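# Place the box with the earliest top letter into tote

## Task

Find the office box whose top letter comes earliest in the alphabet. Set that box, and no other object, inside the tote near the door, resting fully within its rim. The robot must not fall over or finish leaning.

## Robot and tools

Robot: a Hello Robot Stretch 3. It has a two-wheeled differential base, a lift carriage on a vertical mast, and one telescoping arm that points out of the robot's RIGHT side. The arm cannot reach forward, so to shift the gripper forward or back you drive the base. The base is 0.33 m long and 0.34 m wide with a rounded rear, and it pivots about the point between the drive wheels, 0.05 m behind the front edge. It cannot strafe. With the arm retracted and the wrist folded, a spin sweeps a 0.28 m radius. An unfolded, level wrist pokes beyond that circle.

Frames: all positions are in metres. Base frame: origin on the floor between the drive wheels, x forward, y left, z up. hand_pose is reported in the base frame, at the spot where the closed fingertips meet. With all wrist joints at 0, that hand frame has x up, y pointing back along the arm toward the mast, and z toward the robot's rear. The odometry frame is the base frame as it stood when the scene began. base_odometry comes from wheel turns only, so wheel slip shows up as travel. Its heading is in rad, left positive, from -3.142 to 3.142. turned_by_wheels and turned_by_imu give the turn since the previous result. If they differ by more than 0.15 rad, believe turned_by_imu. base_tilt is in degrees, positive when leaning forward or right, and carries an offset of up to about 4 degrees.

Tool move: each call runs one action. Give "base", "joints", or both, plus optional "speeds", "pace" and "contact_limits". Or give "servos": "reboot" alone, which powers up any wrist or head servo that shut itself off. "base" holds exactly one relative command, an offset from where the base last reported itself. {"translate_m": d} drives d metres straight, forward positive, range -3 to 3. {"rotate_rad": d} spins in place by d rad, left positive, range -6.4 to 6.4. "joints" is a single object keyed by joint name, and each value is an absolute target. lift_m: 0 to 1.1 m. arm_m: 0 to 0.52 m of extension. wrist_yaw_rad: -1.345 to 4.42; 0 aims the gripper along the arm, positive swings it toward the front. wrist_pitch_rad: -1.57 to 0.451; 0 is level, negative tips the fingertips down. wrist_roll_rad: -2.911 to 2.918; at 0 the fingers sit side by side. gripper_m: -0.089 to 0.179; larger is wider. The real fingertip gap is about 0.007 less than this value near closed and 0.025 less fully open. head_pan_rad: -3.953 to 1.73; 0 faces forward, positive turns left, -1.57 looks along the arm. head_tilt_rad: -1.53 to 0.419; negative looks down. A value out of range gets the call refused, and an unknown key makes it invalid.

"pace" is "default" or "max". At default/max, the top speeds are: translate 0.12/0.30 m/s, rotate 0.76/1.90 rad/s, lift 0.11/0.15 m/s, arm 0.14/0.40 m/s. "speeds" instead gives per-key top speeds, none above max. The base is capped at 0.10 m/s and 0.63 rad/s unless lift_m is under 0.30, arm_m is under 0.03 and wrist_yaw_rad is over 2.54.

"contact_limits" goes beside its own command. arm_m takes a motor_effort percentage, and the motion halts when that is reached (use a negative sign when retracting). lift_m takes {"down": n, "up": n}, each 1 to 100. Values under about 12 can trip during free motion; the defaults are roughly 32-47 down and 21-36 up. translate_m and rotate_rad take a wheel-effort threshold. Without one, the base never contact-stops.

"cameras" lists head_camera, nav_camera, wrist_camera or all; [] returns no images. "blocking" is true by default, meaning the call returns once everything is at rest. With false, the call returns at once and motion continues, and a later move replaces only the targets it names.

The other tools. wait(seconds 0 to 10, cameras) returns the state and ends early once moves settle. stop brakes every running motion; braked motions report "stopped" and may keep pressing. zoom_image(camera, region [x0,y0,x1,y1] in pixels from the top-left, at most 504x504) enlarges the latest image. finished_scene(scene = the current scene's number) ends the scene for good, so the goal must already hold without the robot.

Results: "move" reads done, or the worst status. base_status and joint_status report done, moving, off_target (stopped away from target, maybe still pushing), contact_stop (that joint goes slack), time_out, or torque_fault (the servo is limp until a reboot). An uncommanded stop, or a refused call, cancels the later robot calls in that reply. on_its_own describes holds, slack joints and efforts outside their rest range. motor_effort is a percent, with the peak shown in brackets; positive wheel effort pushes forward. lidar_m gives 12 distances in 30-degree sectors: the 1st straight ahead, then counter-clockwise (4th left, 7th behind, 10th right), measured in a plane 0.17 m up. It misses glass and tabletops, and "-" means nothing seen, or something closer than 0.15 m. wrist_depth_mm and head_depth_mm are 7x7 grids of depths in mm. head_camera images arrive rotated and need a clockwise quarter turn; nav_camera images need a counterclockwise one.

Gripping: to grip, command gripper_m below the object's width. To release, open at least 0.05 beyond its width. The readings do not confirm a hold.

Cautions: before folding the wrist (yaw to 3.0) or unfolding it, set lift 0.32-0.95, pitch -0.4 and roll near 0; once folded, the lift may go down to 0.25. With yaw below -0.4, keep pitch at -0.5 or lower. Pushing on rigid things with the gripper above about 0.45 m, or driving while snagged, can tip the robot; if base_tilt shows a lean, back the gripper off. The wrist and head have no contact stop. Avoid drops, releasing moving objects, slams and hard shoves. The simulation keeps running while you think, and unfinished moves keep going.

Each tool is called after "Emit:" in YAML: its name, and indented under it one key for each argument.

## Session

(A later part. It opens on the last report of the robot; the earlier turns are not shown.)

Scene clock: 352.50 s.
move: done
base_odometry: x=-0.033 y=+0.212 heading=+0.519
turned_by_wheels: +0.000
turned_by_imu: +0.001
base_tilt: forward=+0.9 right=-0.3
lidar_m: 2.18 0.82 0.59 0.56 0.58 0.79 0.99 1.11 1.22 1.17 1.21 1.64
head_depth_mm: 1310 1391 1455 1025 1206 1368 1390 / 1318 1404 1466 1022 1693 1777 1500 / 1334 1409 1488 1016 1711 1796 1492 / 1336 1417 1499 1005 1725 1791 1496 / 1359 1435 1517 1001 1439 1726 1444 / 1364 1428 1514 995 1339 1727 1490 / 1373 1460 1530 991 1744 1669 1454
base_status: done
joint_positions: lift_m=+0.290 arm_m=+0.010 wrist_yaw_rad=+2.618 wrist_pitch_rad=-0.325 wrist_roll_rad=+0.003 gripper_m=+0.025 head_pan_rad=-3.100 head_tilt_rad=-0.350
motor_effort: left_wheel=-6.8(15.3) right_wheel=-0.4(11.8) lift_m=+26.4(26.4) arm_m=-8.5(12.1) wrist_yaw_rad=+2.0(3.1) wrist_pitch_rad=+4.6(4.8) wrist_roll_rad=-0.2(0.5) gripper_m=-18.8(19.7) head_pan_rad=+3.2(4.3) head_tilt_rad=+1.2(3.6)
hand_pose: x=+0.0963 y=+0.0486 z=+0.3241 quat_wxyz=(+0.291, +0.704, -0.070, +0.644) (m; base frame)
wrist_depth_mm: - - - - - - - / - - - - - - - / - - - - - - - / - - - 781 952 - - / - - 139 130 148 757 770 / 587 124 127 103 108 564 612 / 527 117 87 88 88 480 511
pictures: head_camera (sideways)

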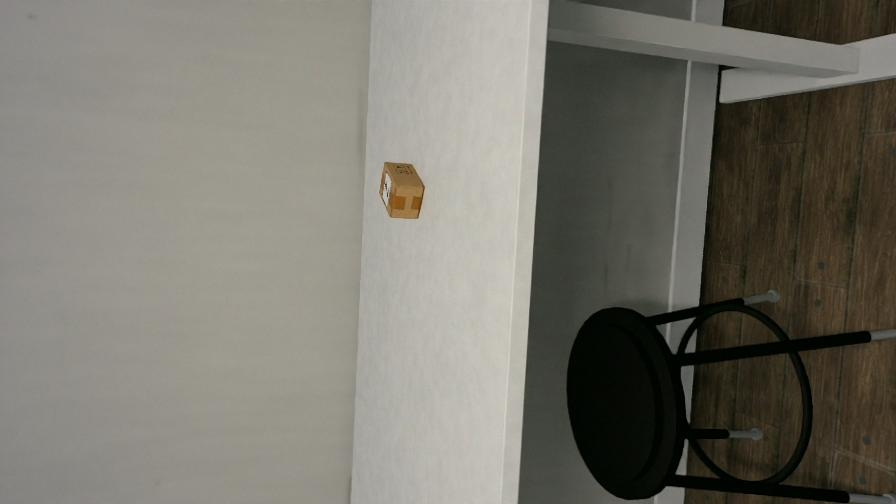

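Emit:
move:
  base: {"translate_m": 1.58}
  joints: {"head_pan_rad": -1.5, "head_tilt_rad": -0.7}
  pace: "max"
  cameras: ["head_camera"]

Emit:
move:
  joints: {"lift_m": 0.5}
  pace: "max"
  cameras: ["wrist_camera"]

Scene clock: 367.77 s.
move: done
turned_by_wheels: +0.000
turned_by_imu: -0.001
base_status: done
joint_status: all done
motor_effort: left_wheel=+6.6(13.2) right_wheel=+2.0(17.9) lift_m=+23.2(31.0) arm_m=+4.7(4.8) wrist_yaw_rad=+2.3(3.1) wrist_pitch_rad=+4.3(4.9) wrist_roll_rad=-0.1(0.5) gripper_m=-18.4(19.9) head_pan_rad=-2.6(5.1) head_tilt_rad=-4.6(6.2)
pictures: head_camera (sideways)

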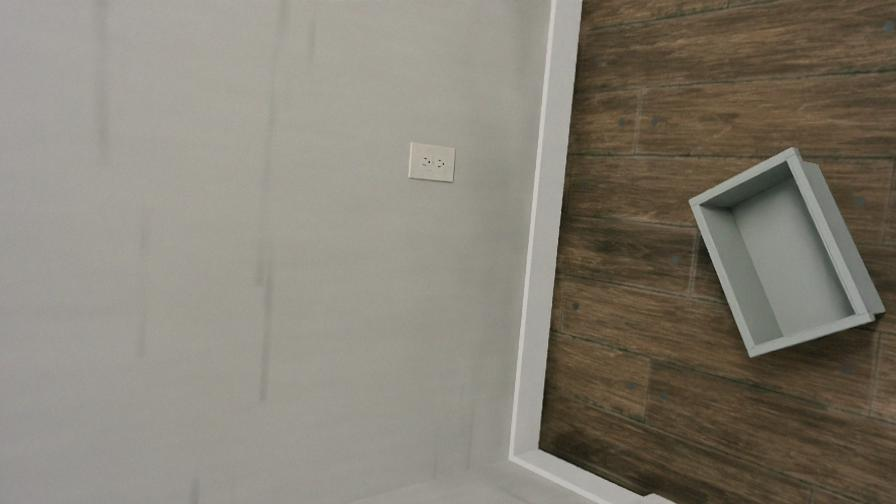

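Scene clock: 369.97 s.
move: done
base_odometry: x=+1.339 y=+0.997 heading=+0.520
turned_by_wheels: +0.000
turned_by_imu: +0.000
base_tilt: forward=+0.9 right=+0.0
lidar_m: 0.61 0.66 0.89 2.33 0.73 0.83 2.17 1.66 1.20 1.15 0.90 0.65
head_depth_mm: 956 1062 1198 1390 1541 1375 1201 / 964 1075 1220 1387 1570 1370 1198 / 973 1087 1242 1423 1578 1368 1176 / 984 1103 1251 1450 1590 1371 1167 / 999 1117 1262 1472 1606 1371 1171 / 1005 1130 1287 1491 1604 1374 1190 / 1019 1143 1303 1480 1537 1372 1197
joint_positions: lift_m=+0.500 arm_m=+0.010 wrist_yaw_rad=+2.618 wrist_pitch_rad=-0.325 wrist_roll_rad=+0.003 gripper_m=+0.025 head_pan_rad=-1.500 head_tilt_rad=-0.700
joint_status: all done
motor_effort: left_wheel=+6.9(7.0) right_wheel=+1.7(2.4) lift_m=+29.6(33.7) arm_m=+7.5(7.5) wrist_yaw_rad=+3.0(3.0) wrist_pitch_rad=+4.3(4.7) wrist_roll_rad=-0.2(0.4) gripper_m=-18.9(20.0) head_pan_rad=-2.9(4.0) head_tilt_rad=-4.1(5.3)
hand_pose: x=+0.0963 y=+0.0486 z=+0.5341 quat_wxyz=(+0.291, +0.704, -0.070, +0.644) (m; base frame)
wrist_depth_mm: - - - - - - - / - - - - - - - / - - - - - - - / - - - - - - 468 / - - 147 131 138 - 489 / 919 124 127 103 107 124 493 / - 120 87 88 87 713 528
pictures: wrist_camera

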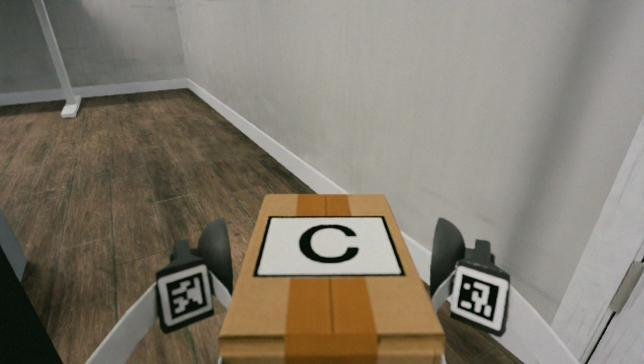

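Emit:
move:
  base: {"translate_m": 0.113}
  joints: {"wrist_yaw_rad": 0.0}
  cameras: []

Emit:
move:
  joints: {"arm_m": 0.35, "wrist_pitch_rad": -1.2}
  cameras: ["head_camera", "wrist_camera"]

Scene clock: 379.17 s.
move: done
turned_by_wheels: +0.000
turned_by_imu: +0.001
base_status: done
joint_status: all done
motor_effort: left_wheel=+3.5(11.4) right_wheel=+7.1(9.4) lift_m=+21.3(25.1) arm_m=+14.9(14.9) wrist_yaw_rad=-2.3(6.8) wrist_pitch_rad=+4.3(4.7) wrist_roll_rad=-0.2(0.5) gripper_m=-19.2(20.4) head_pan_rad=-3.3(5.0) head_tilt_rad=-3.4(4.8)
pictures: none

Scene clock: 382.87 s.
move: done
base_odometry: x=+1.437 y=+1.053 heading=+0.519
turned_by_wheels: +0.000
turned_by_imu: +0.001
base_tilt: forward=+0.7 right=-0.1
lidar_m: 0.50 0.54 0.73 1.92 0.74 0.83 2.18 1.66 1.20 1.15 0.73 0.53
head_depth_mm: 951 1056 1194 1372 1536 1373 1152 / 961 1072 1216 1391 1525 706 1110 / 966 1081 1228 1417 1572 1224 1190 / 981 1096 1247 1439 1592 1367 1172 / 992 1111 1264 1468 1620 1367 1195 / 1000 1129 1284 1500 1560 1374 1194 / 1012 1129 1226 1291 1294 1311 1201
joint_positions: lift_m=+0.500 arm_m=+0.350 wrist_yaw_rad=+0.003 wrist_pitch_rad=-1.204 wrist_roll_rad=+0.003 gripper_m=+0.025 head_pan_rad=-1.500 head_tilt_rad=-0.700
joint_status: all done
motor_effort: left_wheel=+3.4(3.7) right_wheel=+7.8(8.1) lift_m=+28.7(29.0) arm_m=+23.4(26.5) wrist_yaw_rad=-2.0(2.7) wrist_pitch_rad=+0.4(4.7) wrist_roll_rad=-0.2(0.6) gripper_m=-19.1(20.3) head_pan_rad=-2.6(4.0) head_tilt_rad=-3.8(5.0)
hand_pose: x=-0.0214 y=-0.5643 z=+0.3909 quat_wxyz=(+0.583, +0.401, -0.583, -0.400) (m; base frame)
wrist_depth_mm: 678 674 675 664 660 658 654 / 644 642 645 644 642 631 624 / 618 620 620 612 603 605 600 / 596 598 596 463 578 586 585 / 564 570 147 129 144 566 561 / 561 125 112 102 103 542 538 / 542 117 86 88 87 517 528
pictures: head_camera (sideways), wrist_camera

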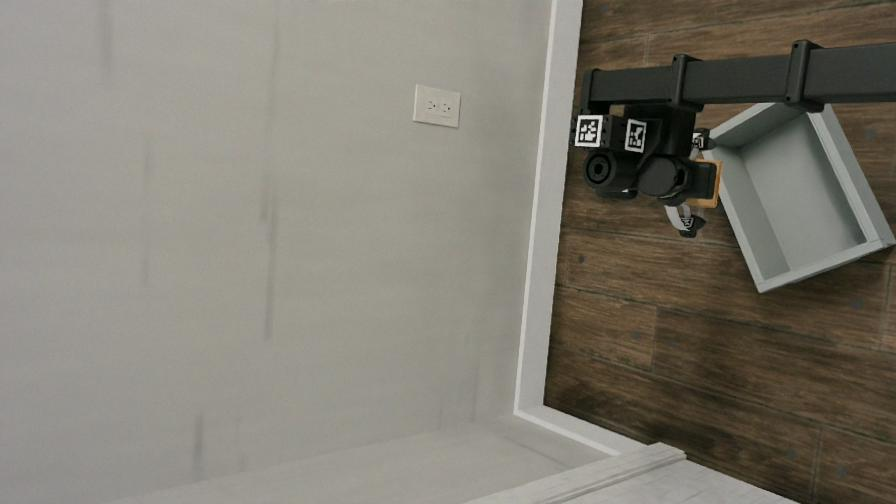

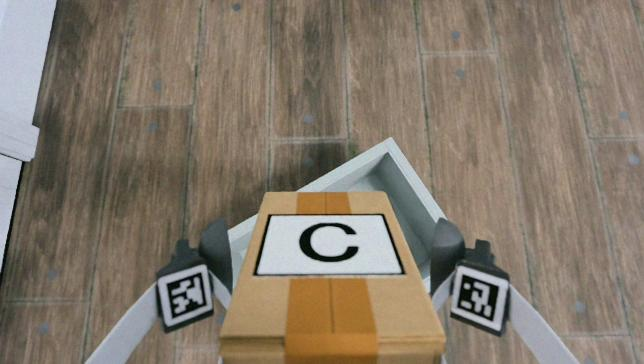

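Emit:
move:
  base: {"translate_m": 0.014}
  joints: {"lift_m": 0.2, "arm_m": 0.335}
  contact_limits: {"lift_m": {"down": 15}}
  cameras: ["head_camera", "wrist_camera"]

Emit:
move:
  joints: {"lift_m": 0.14}
  contact_limits: {"lift_m": {"down": 13}}
  speeds: {"lift_m": 0.05}
  cameras: ["wrist_camera"]

Scene clock: 393.83 s.
move: done
turned_by_wheels: +0.000
turned_by_imu: +0.001
base_status: done
joint_status: all done
motor_effort: left_wheel=+4.1(8.3) right_wheel=+6.2(11.0) lift_m=+21.2(29.8) arm_m=-13.0(24.7) wrist_yaw_rad=-2.3(2.8) wrist_pitch_rad=+0.8(1.2) wrist_roll_rad=-0.1(0.4) gripper_m=-18.6(20.0) head_pan_rad=-2.0(4.8) head_tilt_rad=-4.1(4.7)
contact_limits: lift_m down 15 (down: maximum 72; up: maximum 65)
pictures: head_camera (sideways), wrist_camera

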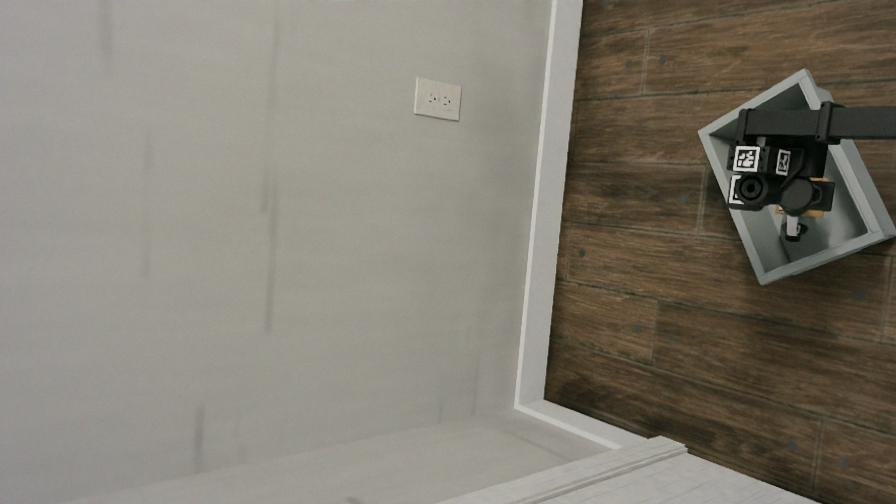

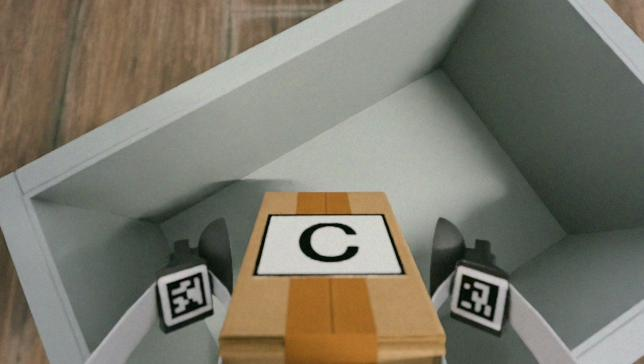

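Scene clock: 395.57 s.
move: done
base_odometry: x=+1.449 y=+1.060 heading=+0.519
turned_by_wheels: +0.000
turned_by_imu: +0.000
base_tilt: forward=+0.9 right=+0.0
lidar_m: 0.48 0.53 0.71 1.87 0.75 0.83 2.18 1.66 1.19 1.14 0.71 0.51
head_depth_mm: 942 1051 1195 1371 1547 1365 1201 / 960 1071 1212 1391 1563 1368 1137 / 971 1082 1227 1425 1570 1377 983 / 982 1100 1245 1448 1579 1370 1169 / 995 1110 1264 1471 1599 1364 1192 / 1007 1130 1273 1493 1576 1369 1196 / 1018 1120 1211 1259 1244 1293 1203
joint_positions: lift_m=+0.140 arm_m=+0.335 wrist_yaw_rad=+0.003 wrist_pitch_rad=-1.205 wrist_roll_rad=+0.003 gripper_m=+0.025 head_pan_rad=-1.500 head_tilt_rad=-0.700
joint_status: all done
motor_effort: left_wheel=+4.2(4.3) right_wheel=+6.1(6.6) lift_m=+21.2(22.9) arm_m=-7.0(13.3) wrist_yaw_rad=-2.5(2.6) wrist_pitch_rad=+0.8(1.1) wrist_roll_rad=+0.0(0.4) gripper_m=-18.9(19.8) head_pan_rad=-1.8(4.9) head_tilt_rad=-3.8(4.9)
contact_limits: lift_m down 13 (down: maximum 72; up: maximum 65)
hand_pose: x=-0.0214 y=-0.5490 z=+0.0308 quat_wxyz=(+0.582, +0.401, -0.582, -0.401) (m; base frame)
wrist_depth_mm: - 98 120 152 200 207 157 / 106 121 149 190 219 218 172 / - 149 192 214 211 211 188 / 155 185 206 206 205 204 200 / 156 198 149 129 146 197 196 / 142 154 112 103 103 172 164 / 127 120 86 88 87 155 128
pictures: wrist_camera

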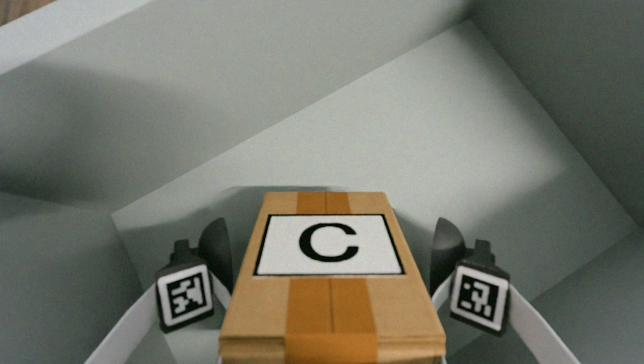

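Emit:
move:
  joints: {"lift_m": 0.127}
  contact_limits: {"lift_m": {"down": 13}}
  speeds: {"lift_m": 0.04}
  cameras: ["wrist_camera"]

Emit:
move:
  joints: {"gripper_m": 0.12}
  cameras: ["wrist_camera"]

Emit:
move:
  joints: {"lift_m": 0.42}
  pace: "max"
  cameras: ["wrist_camera", "head_camera"]

Scene clock: 400.23 s.
move: contact_stop
base_odometry: x=+1.449 y=+1.060 heading=+0.520
turned_by_wheels: +0.000
turned_by_imu: +0.001
base_tilt: forward=+1.0 right=-0.2
lidar_m: 0.48 0.53 0.71 1.87 0.75 0.83 2.18 1.66 1.19 1.14 0.71 0.51
head_depth_mm: 948 1058 1193 1384 1543 1367 1201 / 963 1076 1208 1385 1568 1376 1136 / 971 1089 1229 1425 1560 1363 993 / 981 1095 1251 1443 1592 1357 1171 / 995 1112 1261 1471 1598 1372 1195 / 1010 1128 1289 1489 1570 1368 1197 / 1017 1121 1216 1248 1246 1294 1186
joint_positions: lift_m=+0.131 arm_m=+0.335 wrist_yaw_rad=+0.001 wrist_pitch_rad=-1.205 wrist_roll_rad=+0.000 gripper_m=+0.025 head_pan_rad=-1.500 head_tilt_rad=-0.700
joint_status: lift_m contact_stop (moved -0.009 of -0.013)
measured_speeds: translate_m=+0.000 rotate_rad=+0.000 lift_m=+0.003 arm_m=+0.000 wrist_yaw_rad=+0.000 wrist_pitch_rad=+0.000 wrist_roll_rad=+0.000 head_pan_rad=+0.000 head_tilt_rad=+0.000
on_its_own: lift_m is slack since a contact_stop
motor_effort: left_wheel=+4.4(4.4) right_wheel=+2.6(6.6) lift_m=+21.1(21.1) arm_m=+5.3(5.4) wrist_yaw_rad=-0.4(2.5) wrist_pitch_rad=+0.8(1.3) wrist_roll_rad=+0.6(0.8) gripper_m=-19.7(19.8) head_pan_rad=-2.8(3.5) head_tilt_rad=-3.2(4.5)
contact_limits: lift_m down 13 (down: maximum 72; up: maximum 65)
hand_pose: x=-0.0215 y=-0.5490 z=+0.0216 quat_wxyz=(+0.583, +0.401, -0.582, -0.401) (m; base frame)
wrist_depth_mm: - 97 119 151 193 208 157 / 107 120 149 192 211 209 172 / 121 148 187 203 204 202 188 / 154 186 198 197 196 195 193 / 155 191 158 129 147 187 187 / 141 149 112 102 102 174 166 / 127 121 86 88 88 163 130
pictures: wrist_camera

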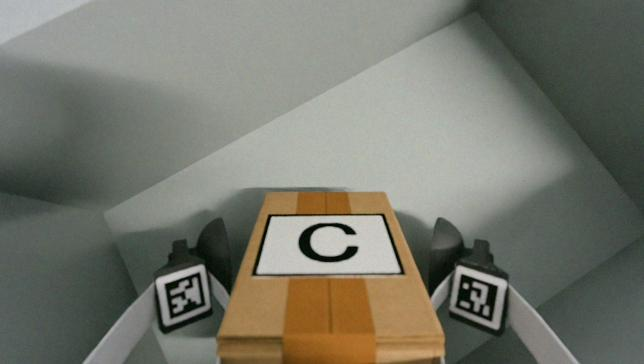

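not run: a stop that you did not command came earlier in this reply.

not run: a stop that you did not command came earlier in this reply.

Contact; now release.

Emit:
move:
  joints: {"gripper_m": 0.12}
  cameras: []

Emit:
move:
  joints: {"lift_m": 0.4}
  cameras: ["wrist_camera", "head_camera"]

Scene clock: 403.30 s.
move: done
turned_by_wheels: +0.000
turned_by_imu: +0.000
joint_status: all done
on_its_own: lift_m is slack since a contact_stop (your +0.127 is given up)
motor_effort: left_wheel=+4.2(4.5) right_wheel=+3.1(3.1) lift_m=+25.4(25.8) arm_m=+16.5(16.5) wrist_yaw_rad=-0.3(1.1) wrist_pitch_rad=+0.5(1.2) wrist_roll_rad=+0.5(0.8) gripper_m=+0.4(88.5) head_pan_rad=-2.1(3.5) head_tilt_rad=-3.5(3.7)
contact_limits: lift_m down 13 (down: maximum 72; up: maximum 65)
pictures: none

Scene clock: 406.57 s.
move: done
base_odometry: x=+1.449 y=+1.060 heading=+0.520
turned_by_wheels: +0.000
turned_by_imu: +0.000
base_tilt: forward=+0.9 right=-0.1
lidar_m: 0.48 0.53 0.71 1.87 0.75 0.83 2.17 1.66 1.19 1.14 0.71 0.52
head_depth_mm: 950 1054 1195 1375 1543 1377 1192 / 960 1070 1211 1386 1571 751 647 / 974 1082 1229 1420 1555 779 1149 / 981 1099 1248 1441 1589 1378 1166 / 995 1111 1273 1467 1615 1361 1191 / 1005 1127 1286 1493 1569 1379 1191 / 1019 1124 1211 1265 1241 1297 1197
joint_positions: lift_m=+0.400 arm_m=+0.335 wrist_yaw_rad=+0.001 wrist_pitch_rad=-1.205 wrist_roll_rad=+0.000 gripper_m=+0.120 head_pan_rad=-1.500 head_tilt_rad=-0.700
joint_status: all done
motor_effort: left_wheel=+4.0(4.4) right_wheel=+2.6(3.1) lift_m=+29.4(32.3) arm_m=+22.7(24.7) wrist_yaw_rad=-0.8(1.2) wrist_pitch_rad=+1.0(1.1) wrist_roll_rad=+0.4(0.8) gripper_m=+0.5(1.6) head_pan_rad=-2.8(4.2) head_tilt_rad=-2.2(3.9)
hand_pose: x=-0.0215 y=-0.5490 z=+0.2908 quat_wxyz=(+0.583, +0.401, -0.582, -0.401) (m; base frame)
wrist_depth_mm: 549 554 541 544 541 539 532 / 525 522 524 521 517 516 513 / 509 500 503 501 391 494 493 / 488 481 489 359 456 476 476 / 471 471 348 - - 363 459 / 460 125 145 395 395 126 442 / 441 432 433 376 432 425 428
pictures: head_camera (sideways), wrist_camera

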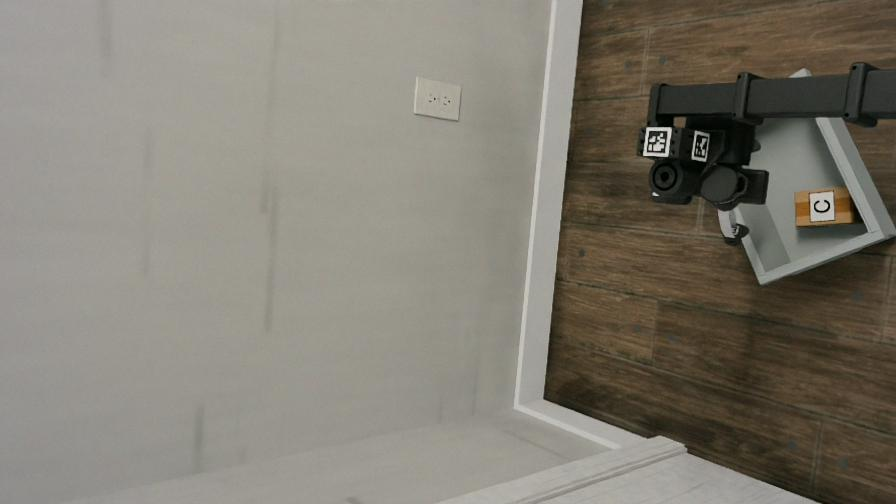

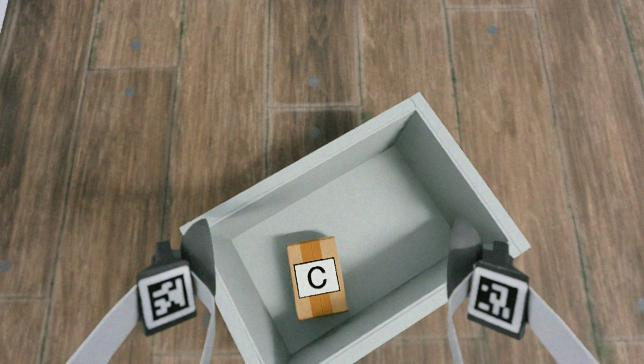

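C box is resting in the tote. Finish scene 2.

Emit:
finished_scene:
  scene: 2

The scene is finished: the task was done.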